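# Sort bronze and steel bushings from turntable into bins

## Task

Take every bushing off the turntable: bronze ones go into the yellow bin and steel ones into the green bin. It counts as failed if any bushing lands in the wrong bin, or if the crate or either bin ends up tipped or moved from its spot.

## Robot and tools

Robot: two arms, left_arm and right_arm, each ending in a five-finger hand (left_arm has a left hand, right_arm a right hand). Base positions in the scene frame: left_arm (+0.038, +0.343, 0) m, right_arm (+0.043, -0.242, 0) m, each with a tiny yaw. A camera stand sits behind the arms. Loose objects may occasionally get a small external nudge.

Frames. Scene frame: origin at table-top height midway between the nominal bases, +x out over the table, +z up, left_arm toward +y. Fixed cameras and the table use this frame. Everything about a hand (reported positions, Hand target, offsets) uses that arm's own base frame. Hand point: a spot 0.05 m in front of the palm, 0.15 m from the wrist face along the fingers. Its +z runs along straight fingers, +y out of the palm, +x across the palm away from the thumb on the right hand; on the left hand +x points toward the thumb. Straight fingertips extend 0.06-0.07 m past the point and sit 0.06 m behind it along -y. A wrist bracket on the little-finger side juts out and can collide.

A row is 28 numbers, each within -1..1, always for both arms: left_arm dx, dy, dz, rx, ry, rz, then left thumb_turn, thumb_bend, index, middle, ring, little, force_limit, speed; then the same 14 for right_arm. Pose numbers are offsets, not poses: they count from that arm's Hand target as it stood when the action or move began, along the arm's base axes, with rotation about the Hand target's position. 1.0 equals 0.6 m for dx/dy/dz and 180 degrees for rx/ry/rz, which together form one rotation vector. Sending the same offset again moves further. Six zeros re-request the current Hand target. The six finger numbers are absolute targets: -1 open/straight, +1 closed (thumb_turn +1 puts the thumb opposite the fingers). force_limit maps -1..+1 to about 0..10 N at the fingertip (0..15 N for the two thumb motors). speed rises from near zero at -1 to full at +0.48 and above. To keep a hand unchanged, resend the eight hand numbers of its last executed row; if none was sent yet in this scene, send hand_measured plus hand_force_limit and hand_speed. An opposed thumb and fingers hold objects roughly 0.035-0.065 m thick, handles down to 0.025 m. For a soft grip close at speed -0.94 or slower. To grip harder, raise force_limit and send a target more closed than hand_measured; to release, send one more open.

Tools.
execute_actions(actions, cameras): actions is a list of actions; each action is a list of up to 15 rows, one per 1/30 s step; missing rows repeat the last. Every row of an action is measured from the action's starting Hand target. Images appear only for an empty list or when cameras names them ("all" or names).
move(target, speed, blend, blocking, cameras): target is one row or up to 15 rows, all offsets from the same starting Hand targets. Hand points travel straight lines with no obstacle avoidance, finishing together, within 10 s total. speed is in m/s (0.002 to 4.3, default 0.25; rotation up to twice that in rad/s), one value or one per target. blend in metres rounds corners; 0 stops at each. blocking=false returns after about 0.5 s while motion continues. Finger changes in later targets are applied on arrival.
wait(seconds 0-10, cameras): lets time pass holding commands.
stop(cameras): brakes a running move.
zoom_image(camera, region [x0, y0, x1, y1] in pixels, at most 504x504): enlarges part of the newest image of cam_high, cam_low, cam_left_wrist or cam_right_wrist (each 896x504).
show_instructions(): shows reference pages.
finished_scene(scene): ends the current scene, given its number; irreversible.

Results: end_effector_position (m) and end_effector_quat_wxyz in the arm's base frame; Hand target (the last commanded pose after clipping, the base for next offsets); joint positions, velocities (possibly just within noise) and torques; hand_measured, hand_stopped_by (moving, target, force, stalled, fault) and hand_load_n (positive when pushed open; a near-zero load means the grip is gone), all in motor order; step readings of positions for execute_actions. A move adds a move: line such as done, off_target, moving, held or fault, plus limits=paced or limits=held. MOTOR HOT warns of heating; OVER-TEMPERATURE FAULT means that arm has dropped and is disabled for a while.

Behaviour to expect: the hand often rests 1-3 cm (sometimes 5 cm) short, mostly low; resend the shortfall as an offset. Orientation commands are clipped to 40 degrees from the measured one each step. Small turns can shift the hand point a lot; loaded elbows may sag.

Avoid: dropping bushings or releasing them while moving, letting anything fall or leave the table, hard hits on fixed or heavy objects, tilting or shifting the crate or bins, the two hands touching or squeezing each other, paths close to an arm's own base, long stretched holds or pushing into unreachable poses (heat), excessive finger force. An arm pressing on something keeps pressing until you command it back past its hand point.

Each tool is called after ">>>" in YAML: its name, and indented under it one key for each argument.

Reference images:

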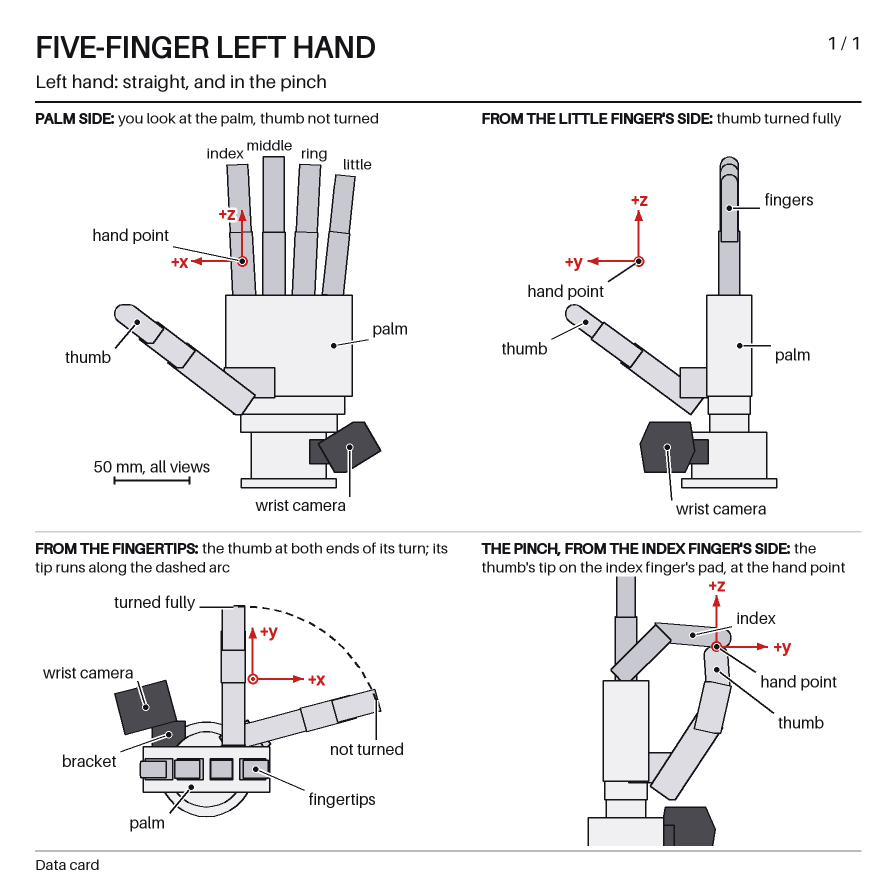

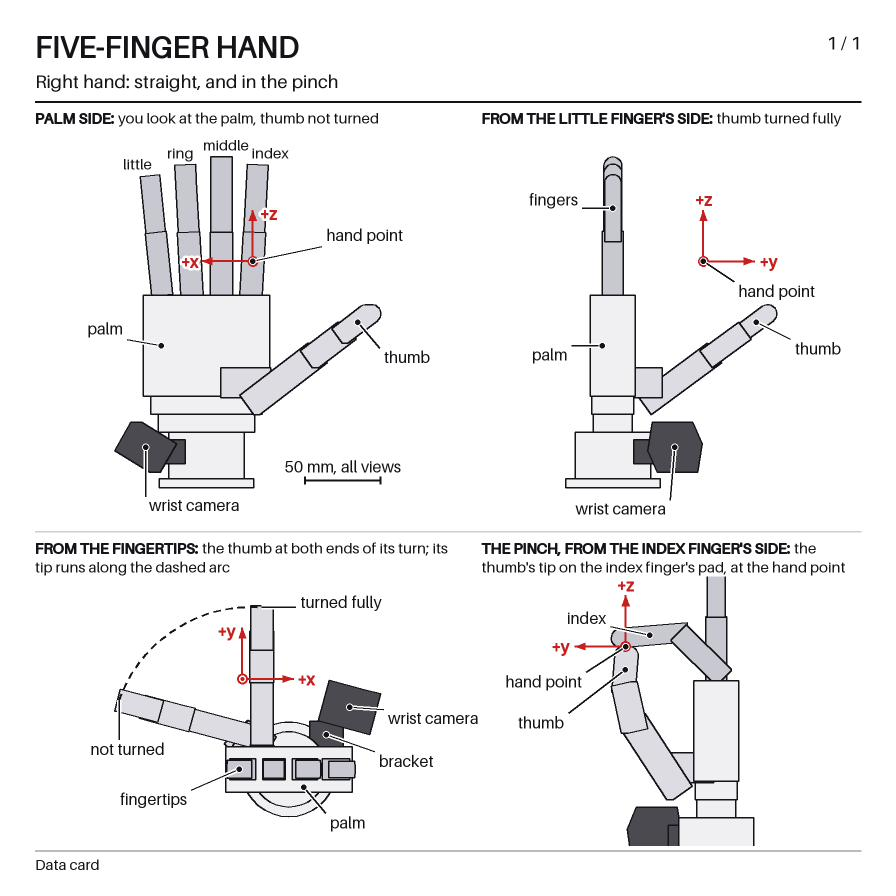

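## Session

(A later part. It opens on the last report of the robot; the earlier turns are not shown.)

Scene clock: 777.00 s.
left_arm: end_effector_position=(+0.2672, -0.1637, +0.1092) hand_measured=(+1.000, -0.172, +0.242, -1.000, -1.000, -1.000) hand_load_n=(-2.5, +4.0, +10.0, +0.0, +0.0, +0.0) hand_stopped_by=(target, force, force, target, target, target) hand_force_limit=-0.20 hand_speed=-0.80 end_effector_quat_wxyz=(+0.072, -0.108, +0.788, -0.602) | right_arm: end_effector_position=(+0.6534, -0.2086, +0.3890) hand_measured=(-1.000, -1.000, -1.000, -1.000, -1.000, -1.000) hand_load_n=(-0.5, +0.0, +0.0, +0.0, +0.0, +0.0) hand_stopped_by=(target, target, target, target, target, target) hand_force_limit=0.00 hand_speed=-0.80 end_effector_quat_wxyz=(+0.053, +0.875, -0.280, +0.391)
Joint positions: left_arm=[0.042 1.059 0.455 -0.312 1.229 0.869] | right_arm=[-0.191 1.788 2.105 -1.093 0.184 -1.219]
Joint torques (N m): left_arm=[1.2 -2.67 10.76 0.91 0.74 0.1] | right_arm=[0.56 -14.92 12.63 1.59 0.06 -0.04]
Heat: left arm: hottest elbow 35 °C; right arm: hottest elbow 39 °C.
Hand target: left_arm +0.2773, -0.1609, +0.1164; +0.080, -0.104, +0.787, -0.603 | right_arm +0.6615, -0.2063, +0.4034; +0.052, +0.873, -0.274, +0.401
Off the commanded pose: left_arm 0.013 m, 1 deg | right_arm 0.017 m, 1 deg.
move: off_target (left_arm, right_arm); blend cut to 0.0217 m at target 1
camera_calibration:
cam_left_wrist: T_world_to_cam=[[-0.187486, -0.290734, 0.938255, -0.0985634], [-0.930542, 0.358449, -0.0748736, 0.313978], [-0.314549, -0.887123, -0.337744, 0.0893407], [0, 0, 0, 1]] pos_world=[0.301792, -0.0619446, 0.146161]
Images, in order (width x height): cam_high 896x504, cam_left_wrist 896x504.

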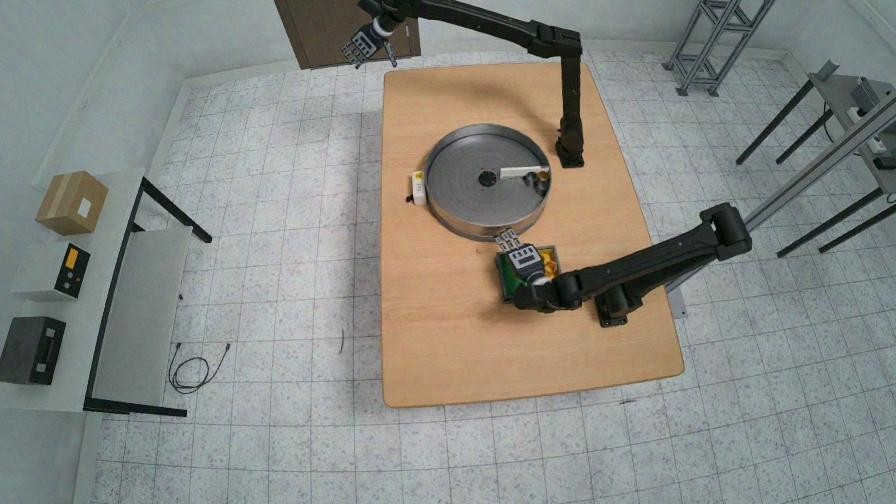

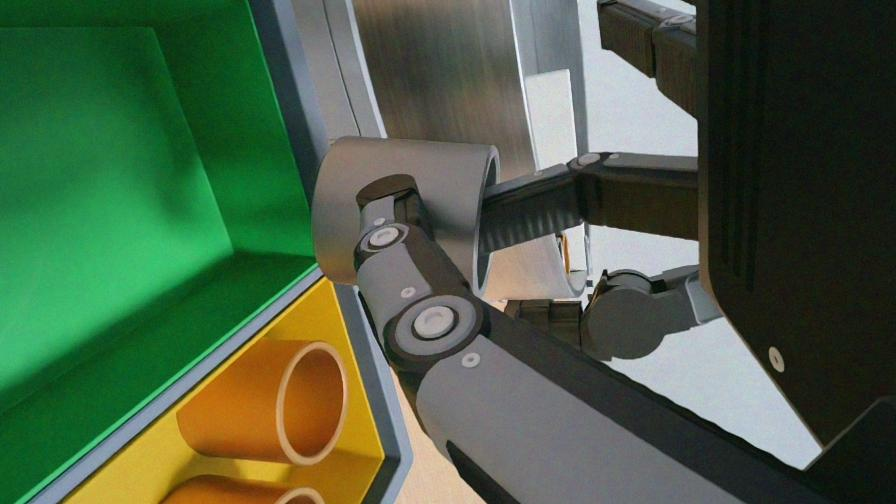

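>>> move:
  target: [0.0095,0.0075,-0.098,0,0,0, 1,0.3,0.4,-1,-1,-1, -0.2, -0.8, 0,0,0,0,0,0,-1,-1,-1,-1,-1,-1,0,-0.8]
  speed: 0.08
  cameras: ["cam_left_wrist"]

Scene clock: 789.13 s.
left_arm: end_effector_position=(+0.2774, -0.1596, +0.0575) hand_measured=(+1.000, -0.172, +0.242, -1.000, -1.000, -1.000) hand_load_n=(-3.0, +4.5, +10.0, +0.0, +0.0, +0.0) hand_stopped_by=(target, force, force, target, target, target) hand_force_limit=-0.20 hand_speed=-0.80 end_effector_quat_wxyz=(+0.071, -0.106, +0.789, -0.601) | right_arm: end_effector_position=(+0.6534, -0.2086, +0.3890) hand_measured=(-1.000, -1.000, -1.000, -1.000, -1.000, -1.000) hand_load_n=(+0.0, +0.0, +0.0, +0.0, +0.0, +0.0) hand_stopped_by=(target, target, target, target, target, target) hand_force_limit=0.00 hand_speed=-0.80 end_effector_quat_wxyz=(+0.053, +0.875, -0.280, +0.391)
Joint positions: left_arm=[0.055 1.253 0.415 -0.12 1.238 0.916] | right_arm=[-0.191 1.788 2.105 -1.093 0.184 -1.219]
Joint torques (N m): left_arm=[1.38 -3.84 7.47 1.99 0.77 0.08] | right_arm=[0.67 -14.97 12.63 1.46 0.06 -0.04]
Heat: left arm: hottest elbow 35 °C; right arm: hottest elbow 39 °C.
Hand target: left_arm +0.2829, -0.1565, +0.0574; +0.079, -0.104, +0.787, -0.603 | right_arm +0.6615, -0.2063, +0.4034; +0.052, +0.873, -0.274, +0.401
Off the commanded pose: left_arm 0.006 m, 1 deg | right_arm 0.017 m, 1 deg.
move: off_target (right_arm)
camera_calibration:
cam_left_wrist: T_world_to_cam=[[-0.190542, -0.291652, 0.937354, -0.0461526], [-0.928733, 0.362901, -0.0758751, 0.318284], [-0.318038, -0.88501, -0.340014, 0.0801404], [0, 0, 0, 1]] pos_world=[0.312294, -0.058041, 0.0946601]
Images, in order (width x height): cam_left_wrist 896x504.

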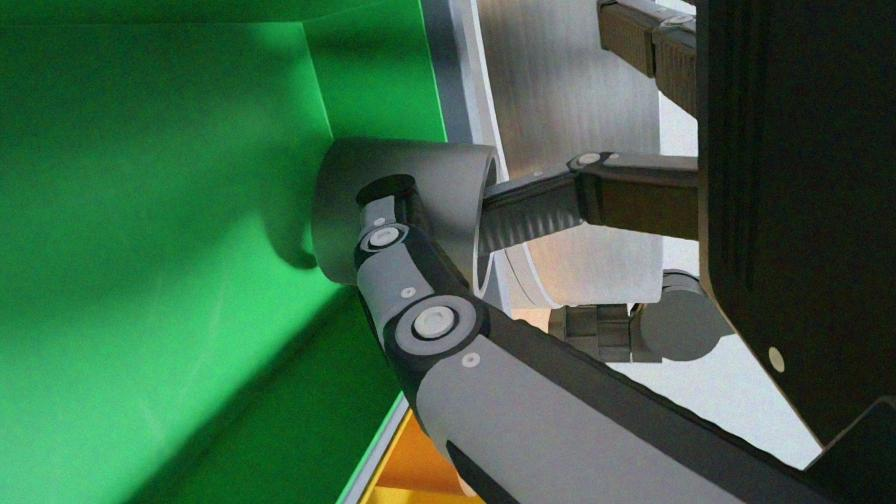

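>>> move:
  target:
    - [0.0,0.0,-0.02,0,0,0, 1,0.3,0.4,-1,-1,-1, -0.2, -0.8, 0,0,0,0,0,0,-1,-1,-1,-1,-1,-1,0,-0.8]
    - [0.0,0.0,-0.02,0,0,0, 1,-0.45,0.06,-1,-1,-1, -0.2, -0.6, 0,0,0,0,0,0,-1,-1,-1,-1,-1,-1,0,-0.8]
    - [0.0,-0.006,0.03,0,0,0, 1,-0.45,0.06,-1,-1,-1, -0.2, -0.6, 0,0,0,0,0,0,-1,-1,-1,-1,-1,-1,0,-0.8]
    - [0.01,-0.010,0.15,0,0,0, 1,-0.45,0.06,-1,-1,-1, -0.2, -0.6, 0,0,0,0,0,0,-1,-1,-1,-1,-1,-1,0,-0.8]
  speed: [0.05,0.05,0.08,0.12]
  blend: [0,0,0.01,0]
  cameras: ["cam_left_wrist"]

Scene clock: 807.53 s.
left_arm: end_effector_position=(+0.2728, -0.1610, +0.1276) hand_measured=(+1.000, -0.450, +0.060, -1.000, -1.000, -1.000) hand_load_n=(+0.0, +0.0, +0.0, +0.0, +0.0, +0.0) hand_stopped_by=(target, target, target, target, target, target) hand_force_limit=-0.20 hand_speed=-0.60 end_effector_quat_wxyz=(+0.060, -0.125, +0.786, -0.602) | right_arm: end_effector_position=(+0.6534, -0.2086, +0.3890) hand_measured=(-1.000, -1.000, -1.000, -1.000, -1.000, -1.000) hand_load_n=(+0.0, +0.0, +0.0, +0.0, +0.0, +0.0) hand_stopped_by=(target, target, target, target, target, target) hand_force_limit=0.00 hand_speed=-0.80 end_effector_quat_wxyz=(+0.053, +0.875, -0.280, +0.391)
Joint positions: left_arm=[0.053 1.049 0.507 -0.399 1.233 0.855] | right_arm=[-0.191 1.788 2.105 -1.093 0.184 -1.219]
Joint torques (N m): left_arm=[-0.21 -4.48 13.03 0.83 0.49 0.11] | right_arm=[0.67 -14.92 12.67 1.52 0.05 -0.05]
Heat: left arm: hottest elbow 34 °C; right arm: hottest elbow 39 °C.
Hand target: left_arm +0.2890, -0.1624, +0.1475; +0.079, -0.104, +0.787, -0.603 | right_arm +0.6615, -0.2063, +0.4034; +0.052, +0.873, -0.274, +0.401
Off the commanded pose: left_arm 0.026 m, 3 deg | right_arm 0.017 m, 1 deg.
move: off_target (left_arm, right_arm)
camera_calibration:
cam_left_wrist: T_world_to_cam=[[-0.14697, -0.285298, 0.947103, -0.125277], [-0.937442, 0.345677, -0.0413415, 0.315134], [-0.315597, -0.893931, -0.318255, 0.096448], [0, 0, 0, 1]] pos_world=[0.307447, -0.0584582, 0.162373]
Images, in order (width x height): cam_left_wrist 896x504.

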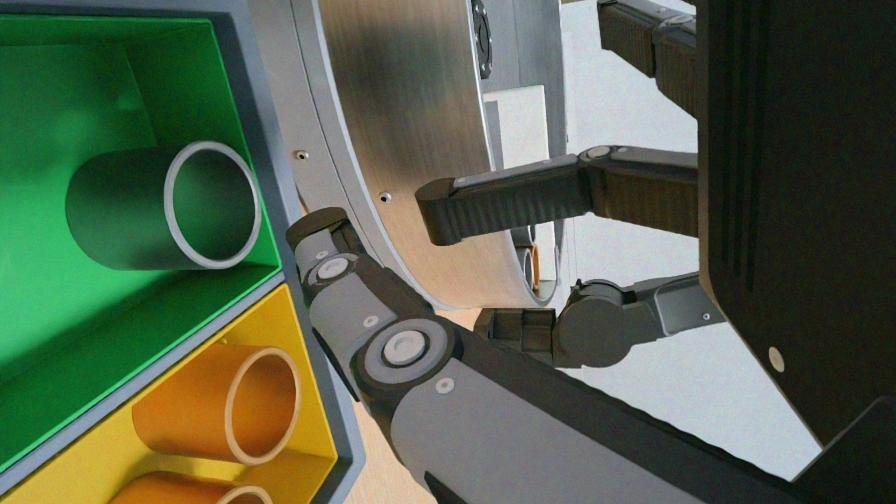

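>>> move:
  target:
    - [0.0,0.0,0.08,0,0,0, 1,-0.3,0.0,-1,-1,-1, -0.2, 0, 0,0,0,0,0,0,-1,-1,-1,-1,-1,-1,0,-0.8]
    - [-0.165,-0.483,0.0,0,0,-0.0833, 1,-0.3,0.0,-1,-1,-1, -0.2, 0, 0,0,0,0,0,0,-1,-1,-1,-1,-1,-1,0,-0.8]
  speed: 0.25
  blend: [0.04,0]
  cameras: ["cam_left_wrist"]

Scene clock: 836.47 s.
left_arm: end_effector_position=(+0.1814, -0.4329, +0.1277) hand_measured=(+1.000, -0.300, +0.000, -1.000, -1.000, -1.000) hand_load_n=(+0.0, +0.0, +0.0, +0.0, +0.0, +0.0) hand_stopped_by=(target, target, target, target, target, target) hand_force_limit=-0.20 hand_speed=0.00 end_effector_quat_wxyz=(-0.007, -0.008, +0.806, -0.592) | right_arm: end_effector_position=(+0.6534, -0.2086, +0.3890) hand_measured=(-1.000, -1.000, -1.000, -1.000, -1.000, -1.000) hand_load_n=(+0.0, +0.0, +0.0, +0.0, +0.0, +0.0) hand_stopped_by=(target, target, target, target, target, target) hand_force_limit=0.00 hand_speed=-0.80 end_effector_quat_wxyz=(+0.053, +0.875, -0.280, +0.391)
Joint positions: left_arm=[-0.891 1.276 0.588 0.305 0.644 0.216] | right_arm=[-0.191 1.788 2.105 -1.093 0.184 -1.219]
Joint torques (N m): left_arm=[-0.32 -5.77 12.72 2.76 0.05 -0.08] | right_arm=[0.73 -14.92 12.63 1.54 0.04 -0.04]
Heat: left arm: hottest elbow 37 °C; right arm: hottest elbow 39 °C.
Hand target: left_arm +0.1898, -0.4522, +0.1474; +0.000, +0.000, +0.794, -0.608 | right_arm +0.6615, -0.2063, +0.4034; +0.052, +0.873, -0.274, +0.401
Off the commanded pose: left_arm 0.029 m, 3 deg | right_arm 0.017 m, 1 deg.
move: off_target (left_arm, right_arm); blend cut to 0.0239 m at target 1
camera_calibration:
cam_left_wrist: T_world_to_cam=[[-0.25125, -0.266015, 0.93065, -0.186997], [-0.810101, 0.584, -0.0517762, 0.404818], [-0.529726, -0.766929, -0.362229, -0.0759806], [0, 0, 0, 1]] pos_world=[0.240712, -0.34443, 0.167467]
Images, in order (width x height): cam_left_wrist 896x504.

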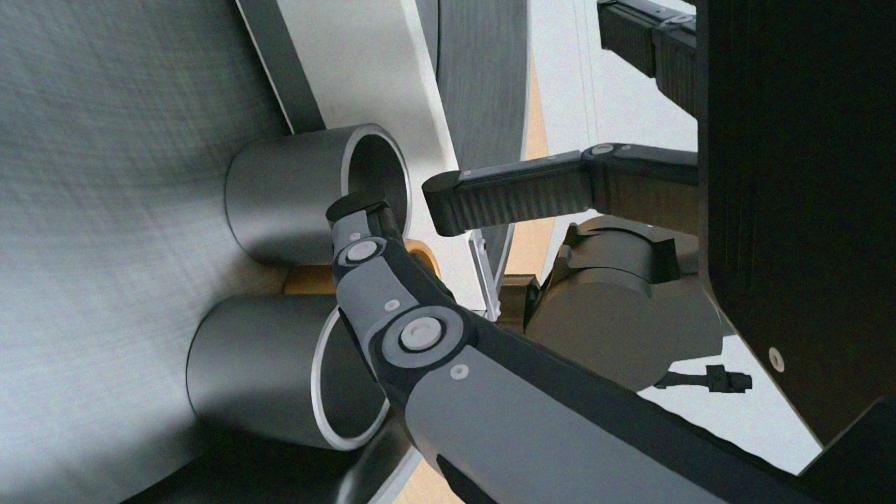

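>>> move:
  target: [-0.0063,0.0037,-0.0457,0,0,0, 1,-0.3,0.0,-1,-1,-1, -0.2, 0, 0,0,0,0,0,0,-1,-1,-1,-1,-1,-1,0,-0.8]
  speed: 0.1
  cameras: ["cam_left_wrist"]

Scene clock: 844.50 s.
left_arm: end_effector_position=(+0.1894, -0.4443, +0.1207) hand_measured=(+1.000, -0.300, +0.000, -1.000, -1.000, -1.000) hand_load_n=(+0.0, +0.0, +0.0, +0.0, +0.0, +0.0) hand_stopped_by=(target, target, target, target, target, target) hand_force_limit=-0.20 hand_speed=0.00 end_effector_quat_wxyz=(+0.005, -0.001, +0.796, -0.605) | right_arm: end_effector_position=(+0.6534, -0.2086, +0.3890) hand_measured=(-1.000, -1.000, -1.000, -1.000, -1.000, -1.000) hand_load_n=(+0.0, +0.0, +0.0, +0.0, +0.0, +0.0) hand_stopped_by=(target, target, target, target, target, target) hand_force_limit=0.00 hand_speed=-0.80 end_effector_quat_wxyz=(+0.053, +0.875, -0.280, +0.391)
Joint positions: left_arm=[-0.895 1.334 0.588 0.407 0.639 0.214] | right_arm=[-0.191 1.788 2.105 -1.093 0.184 -1.219]
Joint torques (N m): left_arm=[-0.5 -6.3 8.77 2.81 0.03 -0.12] | right_arm=[0.56 -14.97 12.67 1.57 0.05 -0.06]
Heat: left arm: hottest elbow 36 °C; right arm: hottest elbow 39 °C.
Hand target: left_arm +0.1861, -0.4500, +0.1200; +0.000, +0.000, +0.794, -0.608 | right_arm +0.6615, -0.2063, +0.4034; +0.052, +0.873, -0.274, +0.401
Off the commanded pose: left_arm 0.007 m, 1 deg | right_arm 0.017 m, 1 deg.
move: off_target (right_arm)
camera_calibration:
cam_left_wrist: T_world_to_cam=[[-0.275994, -0.235776, 0.931792, -0.163461], [-0.809328, 0.579952, -0.0929717, 0.420705], [-0.518474, -0.779785, -0.350883, -0.0922551], [0, 0, 0, 1]] pos_world=[0.247542, -0.354468, 0.159054]
Images, in order (width x height): cam_left_wrist 896x504.

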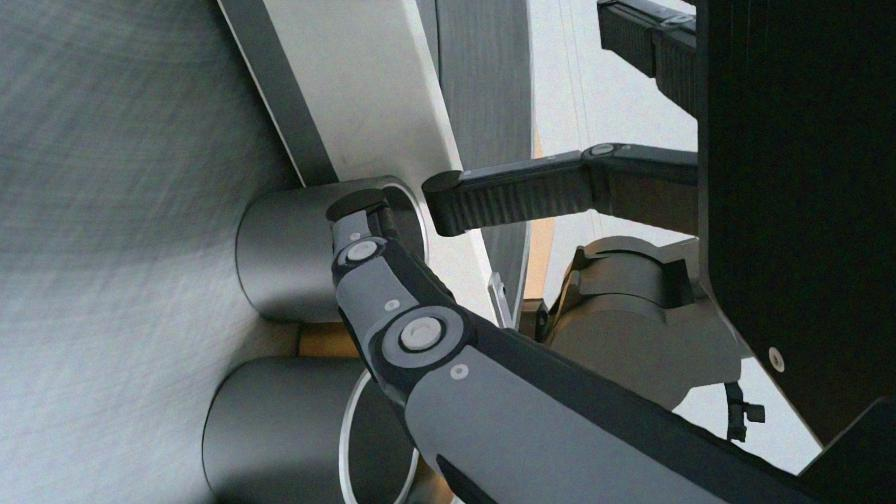

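>>> move:
  target: [-0.014,0.005,-0.012,0,0,0, 1,-0.3,0.0,-1,-1,-1, -0.2, 0, 0,0,0,0,0,0,-1,-1,-1,-1,-1,-1,0,-0.8]
  speed: 0.1
  cameras: ["cam_left_wrist"]

Scene clock: 859.20 s.
left_arm: end_effector_position=(+0.1818, -0.4420, +0.1139) hand_measured=(+1.000, -0.300, +0.000, -1.000, -1.000, -1.000) hand_load_n=(+0.0, +0.0, +0.0, +0.0, +0.0, +0.0) hand_stopped_by=(target, target, target, target, target, target) hand_force_limit=-0.20 hand_speed=0.00 end_effector_quat_wxyz=(+0.005, -0.001, +0.796, -0.606) | right_arm: end_effector_position=(+0.6534, -0.2086, +0.3890) hand_measured=(-1.000, -1.000, -1.000, -1.000, -1.000, -1.000) hand_load_n=(+0.0, +0.0, +0.0, +0.0, +0.0, +0.0) hand_stopped_by=(target, target, target, target, target, target) hand_force_limit=0.00 hand_speed=-0.80 end_effector_quat_wxyz=(+0.053, +0.875, -0.280, +0.391)
Joint positions: left_arm=[-0.908 1.334 0.563 0.437 0.626 0.208] | right_arm=[-0.191 1.788 2.105 -1.093 0.184 -1.219]
Joint torques (N m): left_arm=[-0.56 -6.18 8.49 2.88 0.02 -0.16] | right_arm=[0.62 -14.97 12.66 1.51 0.06 -0.03]
Heat: left arm: hottest elbow 35 °C; right arm: hottest elbow 39 °C.
Hand target: left_arm +0.1777, -0.4471, +0.1130; +0.000, +0.000, +0.794, -0.609 | right_arm +0.6615, -0.2063, +0.4034; +0.052, +0.873, -0.274, +0.401
Off the commanded pose: left_arm 0.006 m, 1 deg | right_arm 0.017 m, 1 deg.
move: off_target (right_arm)
camera_calibration:
cam_left_wrist: T_world_to_cam=[[-0.276262, -0.235281, 0.931838, -0.158386], [-0.809565, 0.579505, -0.0936921, 0.412368], [-0.517961, -0.780267, -0.35057, -0.0971897], [0, 0, 0, 1]] pos_world=[0.239743, -0.352069, 0.152154]
Images, in order (width x height): cam_left_wrist 896x504.

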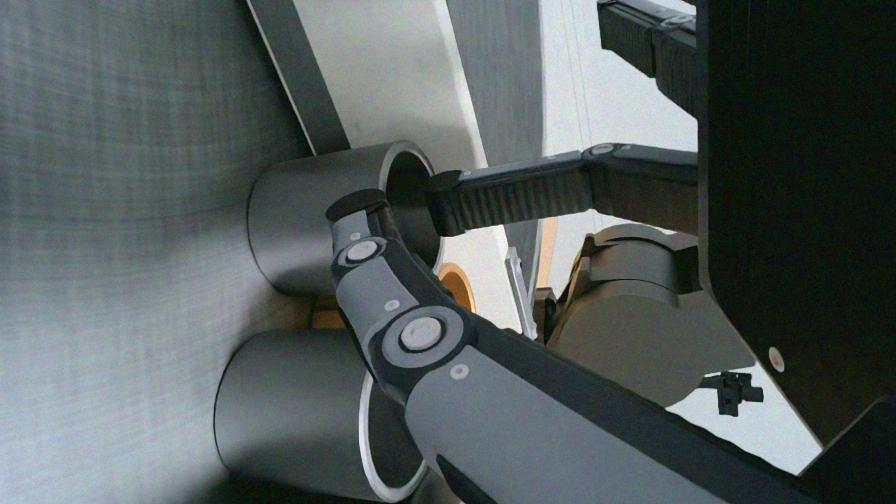

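>>> move:
  target:
    - [0,0.0,-0.0345,0,0,0, 1,-0.3,0.04,-1,-1,-1, -0.2, 0, 0,0,0,0,0,0,-1,-1,-1,-1,-1,-1,0,-0.8]
  speed: 0.06
  cameras: ["cam_left_wrist"]

Scene clock: 865.10 s.
left_arm: end_effector_position=(+0.1818, -0.4421, +0.0934) hand_measured=(+1.000, -0.300, +0.040, -1.000, -1.000, -1.000) hand_load_n=(+0.0, +0.0, -0.5, +0.0, -0.5, +0.0) hand_stopped_by=(target, target, target, target, target, target) hand_force_limit=-0.20 hand_speed=0.00 end_effector_quat_wxyz=(+0.005, -0.001, +0.796, -0.606) | right_arm: end_effector_position=(+0.6534, -0.2086, +0.3890) hand_measured=(-1.000, -1.000, -1.000, -1.000, -1.000, -1.000) hand_load_n=(+0.0, +0.0, +0.0, +0.0, +0.0, +0.0) hand_stopped_by=(target, target, target, target, target, target) hand_force_limit=0.00 hand_speed=-0.80 end_effector_quat_wxyz=(+0.053, +0.875, -0.280, +0.391)
Joint positions: left_arm=[-0.908 1.393 0.54 0.518 0.626 0.208] | right_arm=[-0.191 1.788 2.105 -1.093 0.184 -1.219]
Joint torques (N m): left_arm=[-0.5 -6.48 7.99 2.86 0.03 -0.11] | right_arm=[0.73 -15.09 12.63 1.52 0.04 -0.05]
Heat: left arm: hottest elbow 35 °C; right arm: hottest elbow 39 °C.
Hand target: left_arm +0.1776, -0.4470, +0.0921; +0.000, +0.000, +0.794, -0.608 | right_arm +0.6615, -0.2063, +0.4034; +0.052, +0.873, -0.274, +0.401
Off the commanded pose: left_arm 0.007 m, 1 deg | right_arm 0.017 m, 1 deg.
move: off_target (right_arm)
camera_calibration:
cam_left_wrist: T_world_to_cam=[[-0.276139, -0.235024, 0.931939, -0.13926], [-0.809671, 0.579338, -0.0938075, 0.410488], [-0.517861, -0.780468, -0.35027, -0.104589], [0, 0, 0, 1]] pos_world=[0.239742, -0.352169, 0.131654]
Images, in order (width x height): cam_left_wrist 896x504.

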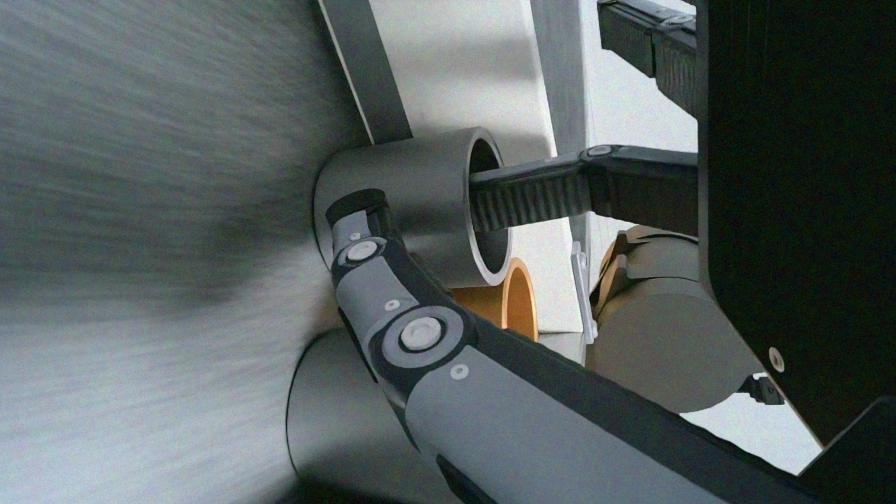

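>>> move:
  target:
    - [0,0,0,0,0,0, 1,0.3,0.4,-1,-1,-1, -0.2, -0.8, 0,0,0,0,0,0,-1,-1,-1,-1,-1,-1,0,-0.8]
    - [0.0,0.01,0.275,0,0,0, 1,0.3,0.4,-1,-1,-1, -0.2, -0.8, 0,0,0,0,0,0,-1,-1,-1,-1,-1,-1,0,-0.8]
    - [0.2173,0.5217,0.045,0,0,0.1389, 1,0.3,0.4,-1,-1,-1, -0.2, -0.8, 0,0,0,0,0,0,-1,-1,-1,-1,-1,-1,0,-0.8]
  speed: [0.08,0.1,0.18]
  blend: [0,0.03,0]
  cameras: ["cam_left_wrist","cam_high"]

>>> zoom_image:
  camera: "cam_high"
  region: [450, 140, 590, 310]

Scene clock: 883.60 s.
left_arm: end_effector_position=(+0.2958, -0.1381, +0.1097) hand_measured=(+1.000, -0.172, +0.240, -1.000, -1.000, -1.000) hand_load_n=(-3.0, +4.0, +9.5, +0.0, +0.0, +0.0) hand_stopped_by=(target, force, force, target, target, target) hand_force_limit=-0.20 hand_speed=-0.80 end_effector_quat_wxyz=(+0.121, -0.179, +0.776, -0.593) | right_arm: end_effector_position=(+0.6534, -0.2086, +0.3890) hand_measured=(-1.000, -1.000, -1.000, -1.000, -1.000, -1.000) hand_load_n=(+0.0, +0.0, +0.0, +0.0, +0.0, +0.0) hand_stopped_by=(target, target, target, target, target, target) hand_force_limit=0.00 hand_speed=-0.80 end_effector_quat_wxyz=(+0.053, +0.875, -0.280, +0.391)
Joint positions: left_arm=[0.124 1.049 0.424 -0.121 1.167 0.68] | right_arm=[-0.191 1.788 2.105 -1.093 0.184 -1.219]
Joint torques (N m): left_arm=[1.26 -2.67 11.34 1.16 0.64 0.14] | right_arm=[0.5 -14.97 12.67 1.54 0.05 -0.06]
Heat: left arm: hottest elbow 34 °C; right arm: hottest elbow 39 °C.
Hand target: left_arm +0.3081, -0.1340, +0.1193; +0.132, -0.172, +0.775, -0.594 | right_arm +0.6615, -0.2063, +0.4034; +0.052, +0.873, -0.274, +0.401
Off the commanded pose: left_arm 0.016 m, 1 deg | right_arm 0.017 m, 1 deg.
move: off_target (left_arm, right_arm)
camera_calibration:
cam_left_wrist: T_world_to_cam=[[-0.127303, -0.317286, 0.939747, -0.107773], [-0.979233, 0.190925, -0.0681903, 0.321937], [-0.157785, -0.928912, -0.335002, 0.0687468], [0, 0, 0, 1]] pos_world=[0.312379, -0.0318011, 0.146263]
Images, in order (width x height): cam_high 896x504, cam_left_wrist 896x504.

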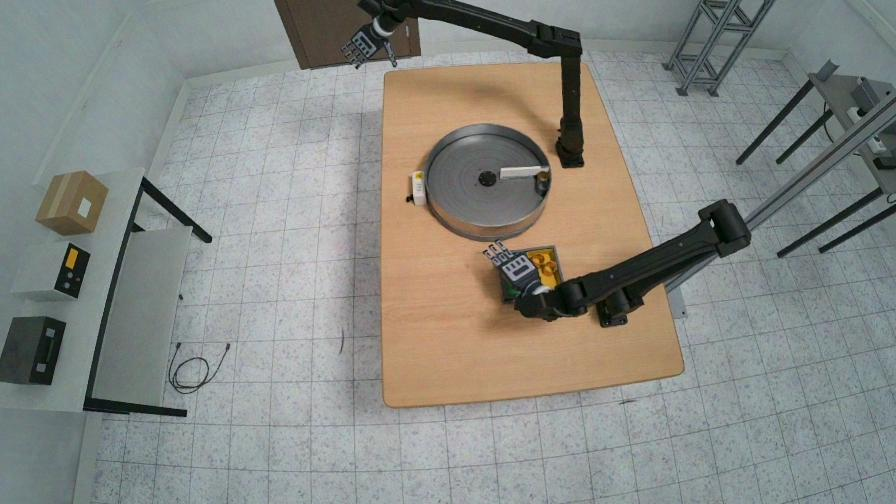

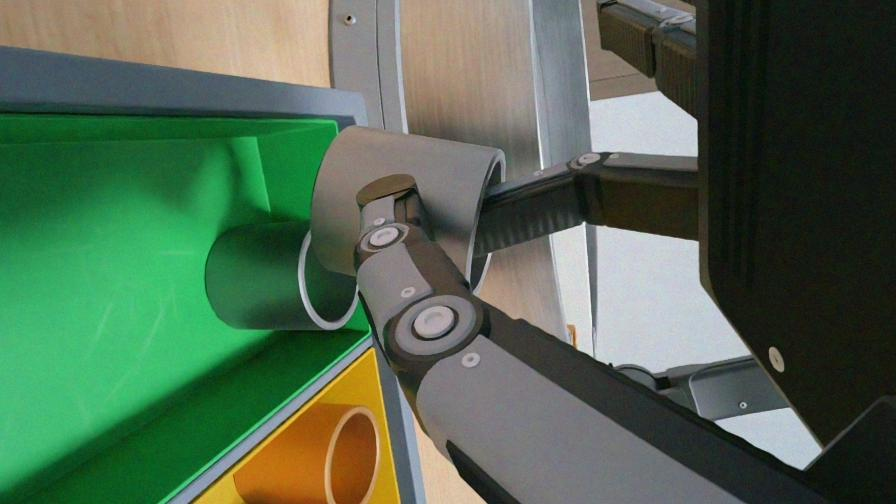

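Scaled by 2.965 from the camera's 896x504 image, which has a finer 1280x720 frame.

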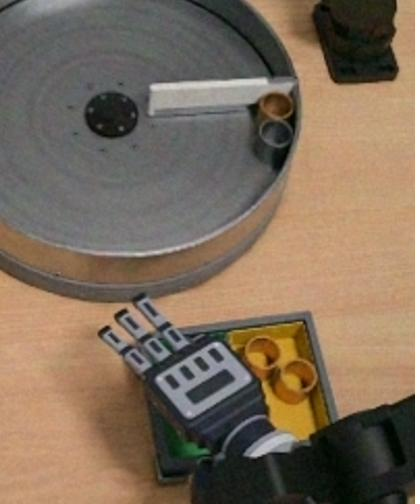

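>>> move:
  target:
    - [0.007,0.0167,-0.02,0,0,0, 1,0.3,0.4,-1,-1,-1, -0.2, -0.8, 0,0,0,0,0,0,-1,-1,-1,-1,-1,-1,0,-0.8]
    - [0.005,0.0167,-0.07,0,0,0, 1,0.3,0.4,-1,-1,-1, -0.2, -0.8, 0,0,0,0,0,0,-1,-1,-1,-1,-1,-1,0,-0.8]
  speed: 0.08
  cameras: ["cam_left_wrist"]

Scene clock: 894.50 s.
left_arm: end_effector_position=(+0.3046, -0.1286, +0.0781) hand_measured=(+1.000, -0.172, +0.240, -1.000, -1.000, -1.000) hand_load_n=(-2.5, +4.5, +8.0, -0.5, +0.0, +0.0) hand_stopped_by=(target, force, force, target, target, target) hand_force_limit=-0.20 hand_speed=-0.80 end_effector_quat_wxyz=(+0.121, -0.173, +0.776, -0.595) | right_arm: end_effector_position=(+0.6534, -0.2086, +0.3890) hand_measured=(-1.000, -1.000, -1.000, -1.000, -1.000, -1.000) hand_load_n=(-0.5, +0.0, +0.0, +0.0, +0.0, +0.0) hand_stopped_by=(target, target, target, target, target, target) hand_force_limit=0.00 hand_speed=-0.80 end_effector_quat_wxyz=(+0.053, +0.875, -0.280, +0.391)
Joint positions: left_arm=[0.157 1.185 0.411 -0.033 1.198 0.753] | right_arm=[-0.191 1.788 2.105 -1.093 0.184 -1.219]
Joint torques (N m): left_arm=[1.38 -3.31 8.12 2.14 0.46 0.08] | right_arm=[0.79 -14.8 12.7 1.54 0.04 -0.05]
Heat: left arm: hottest elbow 34 °C; right arm: hottest elbow 39 °C.
Hand target: left_arm +0.3111, -0.1240, +0.0773; +0.132, -0.172, +0.775, -0.594 | right_arm +0.6615, -0.2063, +0.4034; +0.052, +0.873, -0.274, +0.401
Off the commanded pose: left_arm 0.008 m, 1 deg | right_arm 0.017 m, 1 deg.
move: off_target (right_arm)
camera_calibration:
cam_left_wrist: T_world_to_cam=[[-0.137469, -0.314896, 0.939118, -0.0704522], [-0.976954, 0.199405, -0.0761444, 0.327647], [-0.163288, -0.927943, -0.335051, 0.0702845], [0, 0, 0, 1]] pos_world=[0.321888, -0.0222998, 0.11466]
Images, in order (width x height): cam_left_wrist 896x504.

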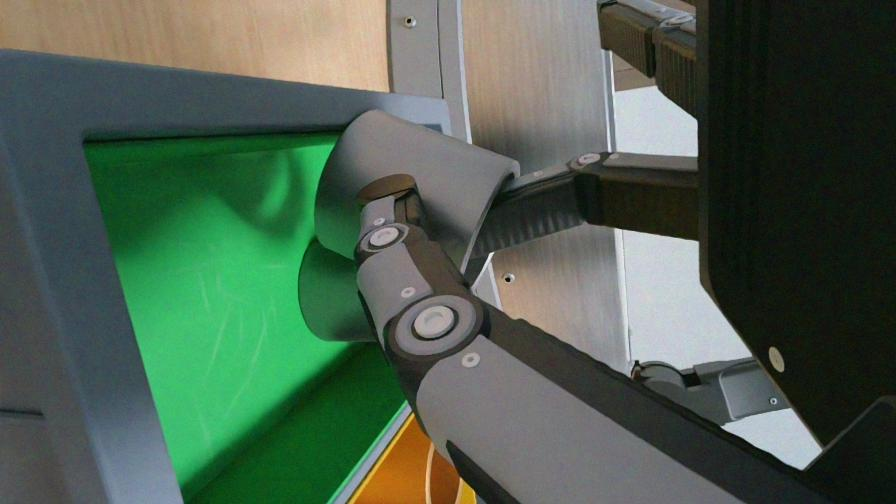

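>>> move:
  target:
    - [0.0,0.0,0.05,0,0,0, 1,0.3,0.4,-1,-1,-1, -0.2, -0.8, 0,0,0,0,0,0,-1,-1,-1,-1,-1,-1,0,-0.8]
    - [0.0,0.043,0.045,0,0,0, 1,0.3,0.4,-1,-1,-1, -0.2, -0.8, 0,0,0,0,0,0,-1,-1,-1,-1,-1,-1,0,-0.8]
  speed: 0.08
  cameras: ["cam_left_wrist"]

Scene clock: 920.20 s.
left_arm: end_effector_position=(+0.2913, -0.1059, +0.0899) hand_measured=(+1.000, -0.172, +0.240, -1.000, -1.000, -1.000) hand_load_n=(-2.5, +4.0, +9.5, +0.0, +0.0, +0.0) hand_stopped_by=(target, force, force, target, target, target) hand_force_limit=-0.20 hand_speed=-0.80 end_effector_quat_wxyz=(+0.114, -0.183, +0.776, -0.593) | right_arm: end_effector_position=(+0.6534, -0.2086, +0.3890) hand_measured=(-1.000, -1.000, -1.000, -1.000, -1.000, -1.000) hand_load_n=(+0.0, +0.0, +0.0, +0.0, +0.0, +0.0) hand_stopped_by=(target, target, target, target, target, target) hand_force_limit=0.00 hand_speed=-0.80 end_effector_quat_wxyz=(+0.053, +0.875, -0.280, +0.391)
Joint positions: left_arm=[0.25 1.137 0.456 -0.342 1.249 0.959] | right_arm=[-0.191 1.788 2.105 -1.093 0.184 -1.219]
Joint torques (N m): left_arm=[1.32 -3.19 12.22 0.76 0.81 0.14] | right_arm=[0.56 -14.92 12.67 1.54 0.05 -0.06]
Heat: left arm: hottest elbow 34 °C; right arm: hottest elbow 40 °C.
Hand target: left_arm +0.3111, -0.0981, +0.1042; +0.132, -0.172, +0.775, -0.594 | right_arm +0.6615, -0.2063, +0.4034; +0.052, +0.873, -0.274, +0.401
Off the commanded pose: left_arm 0.026 m, 2 deg | right_arm 0.017 m, 1 deg.
move: off_target (left_arm, right_arm)
camera_calibration:
cam_left_wrist: T_world_to_cam=[[-0.113256, -0.313792, 0.942713, -0.0834298], [-0.9799, 0.192102, -0.0537801, 0.309009], [-0.164221, -0.929855, -0.329242, 0.0926341], [0, 0, 0, 1]] pos_world=[0.308561, 0.000595407, 0.125768]
Images, in order (width x height): cam_left_wrist 896x504.

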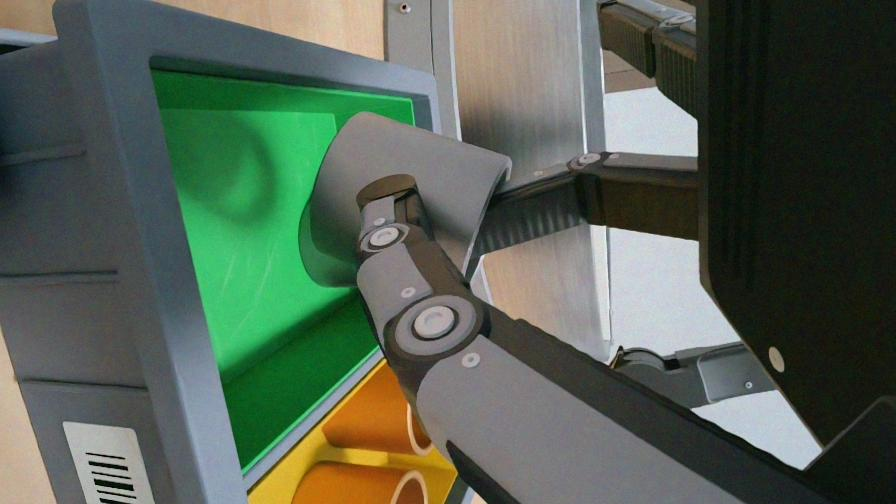

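>>> move:
  target:
    - [-0.0027,0.002,-0.077,0,0,0, 1,0.3,0.4,-1,-1,-1, -0.2, -0.8, 0,0,0,0,0,0,-1,-1,-1,-1,-1,-1,0,-0.8]
  speed: 0.07
  cameras: ["cam_left_wrist"]

Scene clock: 930.33 s.
left_arm: end_effector_position=(+0.3004, -0.1045, +0.0645) hand_measured=(+1.000, -0.172, +0.240, -1.000, -1.000, -1.000) hand_load_n=(-2.0, +3.5, +8.0, +0.0, +0.0, +0.0) hand_stopped_by=(target, force, force, target, target, target) hand_force_limit=-0.20 hand_speed=-0.80 end_effector_quat_wxyz=(+0.117, -0.171, +0.771, -0.602) | right_arm: end_effector_position=(+0.6534, -0.2086, +0.3890) hand_measured=(-1.000, -1.000, -1.000, -1.000, -1.000, -1.000) hand_load_n=(+0.0, +0.0, +0.0, +0.0, +0.0, +0.0) hand_stopped_by=(target, target, target, target, target, target) hand_force_limit=0.00 hand_speed=-0.80 end_effector_quat_wxyz=(+0.053, +0.875, -0.280, +0.391)
Joint positions: left_arm=[0.255 1.257 0.44 -0.209 1.278 0.979] | right_arm=[-0.191 1.788 2.105 -1.093 0.184 -1.219]
Joint torques (N m): left_arm=[1.38 -3.02 7.62 2.32 -0.05 0.14] | right_arm=[0.56 -15.03 12.64 1.52 0.05 -0.05]
Heat: left arm: hottest elbow 35 °C; right arm: hottest elbow 40 °C.
Hand target: left_arm +0.3094, -0.0970, +0.0579; +0.132, -0.172, +0.775, -0.594 | right_arm +0.6615, -0.2063, +0.4034; +0.052, +0.873, -0.274, +0.401
Off the commanded pose: left_arm 0.014 m, 2 deg | right_arm 0.017 m, 1 deg.
move: off_target (left_arm, right_arm)
camera_calibration:
cam_left_wrist: T_world_to_cam=[[-0.138892, -0.296199, 0.944974, -0.0487795], [-0.975346, 0.206157, -0.0787368, 0.318069], [-0.171491, -0.932612, -0.31753, 0.0882491], [0, 0, 0, 1]] pos_world=[0.318586, 0.00228164, 0.0991608]
Images, in order (width x height): cam_left_wrist 896x504.

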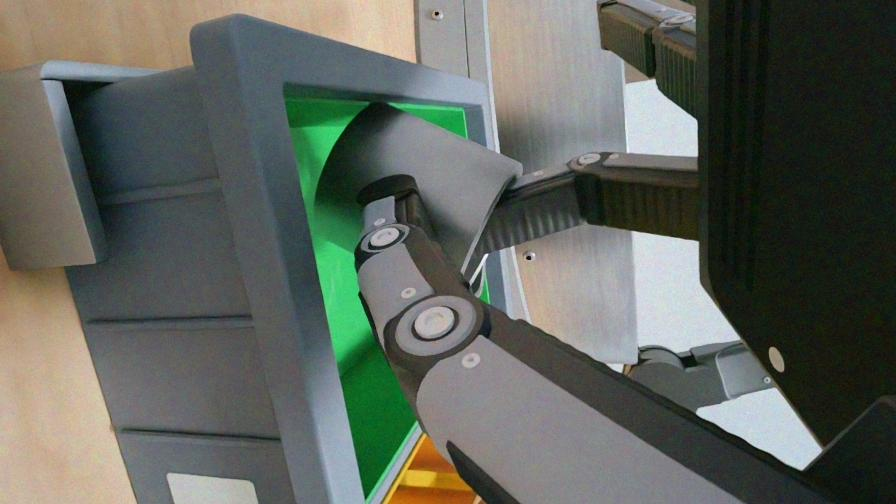

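>>> move:
  target:
    - [0.0,0.0,0.067,0,0,0, 1,0.3,0.4,-1,-1,-1, -0.2, -0.8, 0,0,0,0,0,0,-1,-1,-1,-1,-1,-1,0,-0.8]
    - [-0.059,-0.0017,0.067,0,0,0, 1,0.3,0.4,-1,-1,-1, -0.2, -0.8, 0,0,0,0,0,0,-1,-1,-1,-1,-1,-1,0,-0.8]
    - [-0.059,-0.003,0.01,0,0,0, 1,0.3,0.4,-1,-1,-1, -0.2, -0.8, 0,0,0,0,0,0,-1,-1,-1,-1,-1,-1,0,-0.8]
  speed: 0.08
  cameras: ["cam_left_wrist"]

Scene clock: 953.10 s.
left_arm: end_effector_position=(+0.2695, -0.1021, +0.0635) hand_measured=(+1.000, -0.172, +0.240, -1.000, -1.000, -1.000) hand_load_n=(-2.5, +4.5, +9.5, +0.0, +0.0, +0.0) hand_stopped_by=(target, force, force, target, target, target) hand_force_limit=-0.20 hand_speed=-0.80 end_effector_quat_wxyz=(+0.125, -0.172, +0.777, -0.593) | right_arm: end_effector_position=(+0.6534, -0.2086, +0.3890) hand_measured=(-1.000, -1.000, -1.000, -1.000, -1.000, -1.000) hand_load_n=(+0.0, +0.0, +0.0, +0.0, +0.0, +0.0) hand_stopped_by=(target, target, target, target, target, target) hand_force_limit=0.00 hand_speed=-0.80 end_effector_quat_wxyz=(+0.053, +0.875, -0.280, +0.391)
Joint positions: left_arm=[0.288 1.148 0.383 -0.344 1.269 1.081] | right_arm=[-0.191 1.788 2.105 -1.093 0.184 -1.219]
Joint torques (N m): left_arm=[1.32 -2.73 7.8 1.62 0.82 0.02] | right_arm=[0.56 -14.86 12.66 1.54 0.05 -0.05]
Heat: left arm: hottest elbow 33 °C; right arm: hottest elbow 40 °C.
Hand target: left_arm +0.2740, -0.0988, +0.0639; +0.132, -0.172, +0.775, -0.594 | right_arm +0.6615, -0.2063, +0.4034; +0.052, +0.873, -0.274, +0.401
Off the commanded pose: left_arm 0.006 m, 1 deg | right_arm 0.017 m, 1 deg.
move: off_target (right_arm)
camera_calibration:
cam_left_wrist: T_world_to_cam=[[-0.142731, -0.321649, 0.936039, -0.0523632], [-0.976993, 0.197206, -0.08121, 0.287019], [-0.158471, -0.926095, -0.342396, 0.0836324], [0, 0, 0, 1]] pos_world=[0.286195, 0.00400711, 0.100958]
Images, in order (width x height): cam_left_wrist 896x504.

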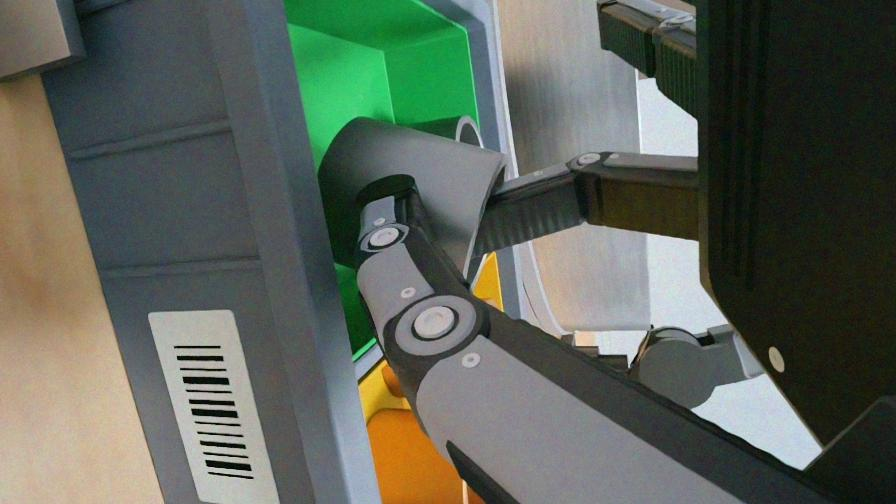

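>>> move:
  target:
    - [0.008,0.0,-0.012,0,0,0, 1,0.3,0.4,-1,-1,-1, -0.2, -0.8, 0,0,0,0,0,0,-1,-1,-1,-1,-1,-1,0,-0.8]
    - [0.008,0.0,-0.026,0,0,0, 1,0.3,0.4,-1,-1,-1, -0.2, -0.8, 0,0,0,0,0,0,-1,-1,-1,-1,-1,-1,0,-0.8]
  speed: 0.05
  cameras: ["cam_left_wrist"]

Scene clock: 961.10 s.
left_arm: end_effector_position=(+0.2785, -0.1019, +0.0589) hand_measured=(+1.000, -0.172, +0.240, -1.000, -1.000, -1.000) hand_load_n=(-2.0, +3.0, +10.0, +0.0, +0.0, +0.0) hand_stopped_by=(target, force, force, target, target, target) hand_force_limit=-0.20 hand_speed=-0.80 end_effector_quat_wxyz=(+0.130, -0.166, +0.771, -0.601) | right_arm: end_effector_position=(+0.6534, -0.2086, +0.3890) hand_measured=(-1.000, -1.000, -1.000, -1.000, -1.000, -1.000) hand_load_n=(+0.0, +0.0, +0.0, +0.0, +0.0, +0.0) hand_stopped_by=(target, target, target, target, target, target) hand_force_limit=0.00 hand_speed=-0.80 end_effector_quat_wxyz=(+0.053, +0.875, -0.280, +0.391)
Joint positions: left_arm=[0.288 1.2 0.383 -0.254 1.291 1.057] | right_arm=[-0.191 1.788 2.105 -1.093 0.184 -1.219]
Joint torques (N m): left_arm=[0.91 -1.96 6.5 1.7 -0.01 0.07] | right_arm=[0.62 -14.92 12.64 1.55 0.05 -0.05]
Heat: left arm: hottest elbow 33 °C; right arm: hottest elbow 40 °C.
Hand target: left_arm +0.2788, -0.0988, +0.0483; +0.132, -0.172, +0.775, -0.594 | right_arm +0.6615, -0.2063, +0.4034; +0.052, +0.873, -0.274, +0.401
Off the commanded pose: left_arm 0.011 m, 1 deg | right_arm 0.017 m, 1 deg.
move: off_target (left_arm, right_arm)
camera_calibration:
cam_left_wrist: T_world_to_cam=[[-0.16218, -0.304441, 0.938623, -0.0396801], [-0.97441, 0.199439, -0.103676, 0.296259], [-0.155634, -0.931418, -0.328995, 0.081439], [0, 0, 0, 1]] pos_world=[0.294918, 0.004688, 0.0947526]
Images, in order (width x height): cam_left_wrist 896x504.

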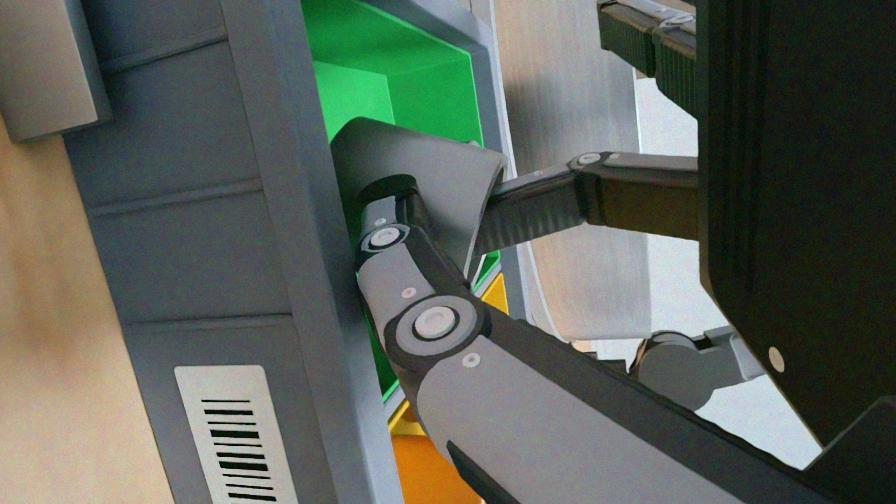

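>>> move:
  target:
    - [0.0,0.0,0.03,0,0,0, 1,0.3,0.4,-1,-1,-1, -0.2, -0.8, 0,0,0,0,0,0,-1,-1,-1,-1,-1,-1,0,-0.8]
    - [0.0,-0.027,0.03,0,0,0, 1,0.3,0.4,-1,-1,-1, -0.2, -0.8, 0,0,0,0,0,0,-1,-1,-1,-1,-1,-1,0,-0.8]
    - [0.0,-0.027,0.007,0,0,0, 1,0.3,0.4,-1,-1,-1, -0.2, -0.8, 0,0,0,0,0,0,-1,-1,-1,-1,-1,-1,0,-0.8]
  speed: 0.05
  cameras: ["cam_left_wrist","cam_high"]

>>> zoom_image:
  camera: "cam_high"
  region: [450, 140, 590, 310]

Scene clock: 973.60 s.
left_arm: end_effector_position=(+0.2783, -0.1123, +0.0542) hand_measured=(+1.000, -0.172, +0.240, -1.000, -1.000, -1.000) hand_load_n=(-2.0, +4.0, +9.5, +0.0, -0.5, +0.0) hand_stopped_by=(target, force, force, target, target, target) hand_force_limit=-0.20 hand_speed=-0.80 end_effector_quat_wxyz=(+0.136, -0.172, +0.775, -0.593) | right_arm: end_effector_position=(+0.6534, -0.2086, +0.3890) hand_measured=(-1.000, -1.000, -1.000, -1.000, -1.000, -1.000) hand_load_n=(+0.0, +0.0, +0.0, +0.0, +0.0, +0.0) hand_stopped_by=(target, target, target, target, target, target) hand_force_limit=0.00 hand_speed=-0.80 end_effector_quat_wxyz=(+0.053, +0.875, -0.280, +0.391)
Joint positions: left_arm=[0.239 1.175 0.336 -0.083 1.238 0.901] | right_arm=[-0.191 1.788 2.105 -1.093 0.184 -1.219]
Joint torques (N m): left_arm=[-0.26 -2.61 7.3 1.91 0.51 -0.05] | right_arm=[0.67 -15.03 12.64 1.54 0.05 -0.05]
Heat: left arm: hottest elbow 33 °C; right arm: hottest elbow 40 °C.
Hand target: left_arm +0.2789, -0.1150, +0.0526; +0.132, -0.172, +0.775, -0.594 | right_arm +0.6615, -0.2063, +0.4034; +0.052, +0.873, -0.274, +0.401
Off the commanded pose: left_arm 0.003 m, 1 deg | right_arm 0.017 m, 1 deg.
move: off_target (right_arm)
camera_calibration:
cam_left_wrist: T_world_to_cam=[[-0.153308, -0.324264, 0.933461, -0.0428124], [-0.978206, 0.183659, -0.0968579, 0.296546], [-0.140031, -0.927967, -0.345354, 0.0670817], [0, 0, 0, 1]] pos_world=[0.292914, -0.00609632, 0.0918535]
Images, in order (width x height): cam_high 896x504, cam_left_wrist 896x504.

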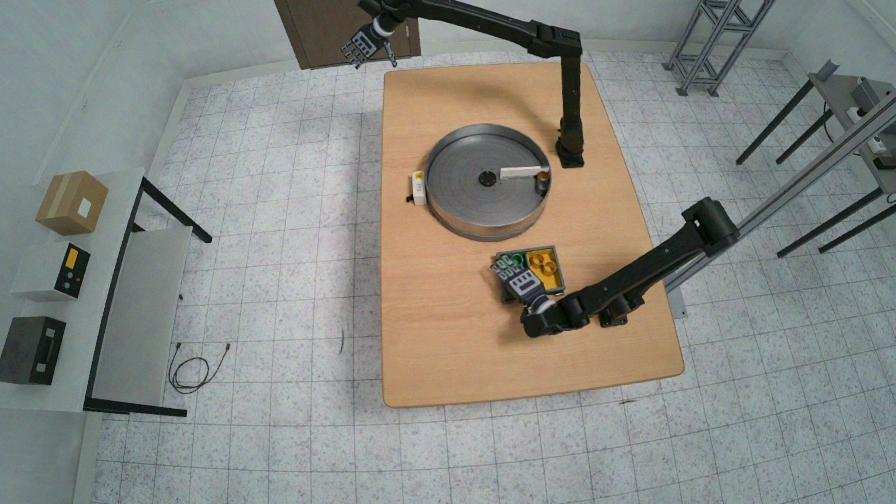

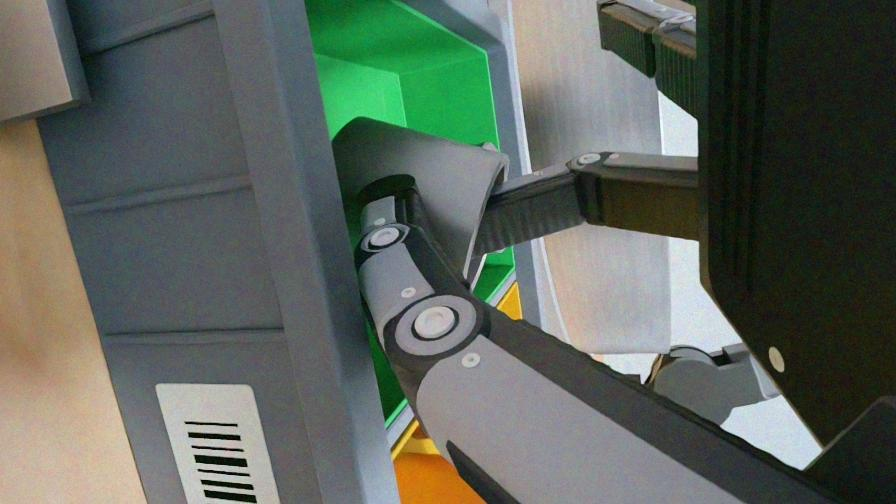

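Scaled by 2.965 from the camera's 896x504 image, which has a finer 1280x720 frame.

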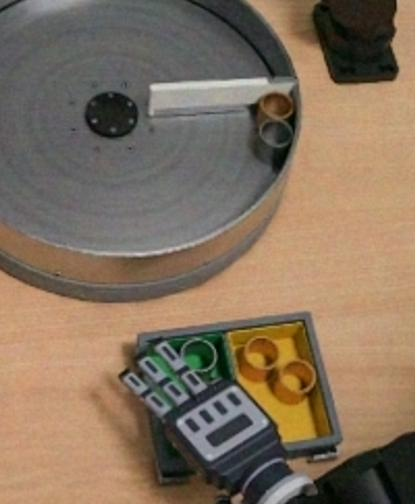

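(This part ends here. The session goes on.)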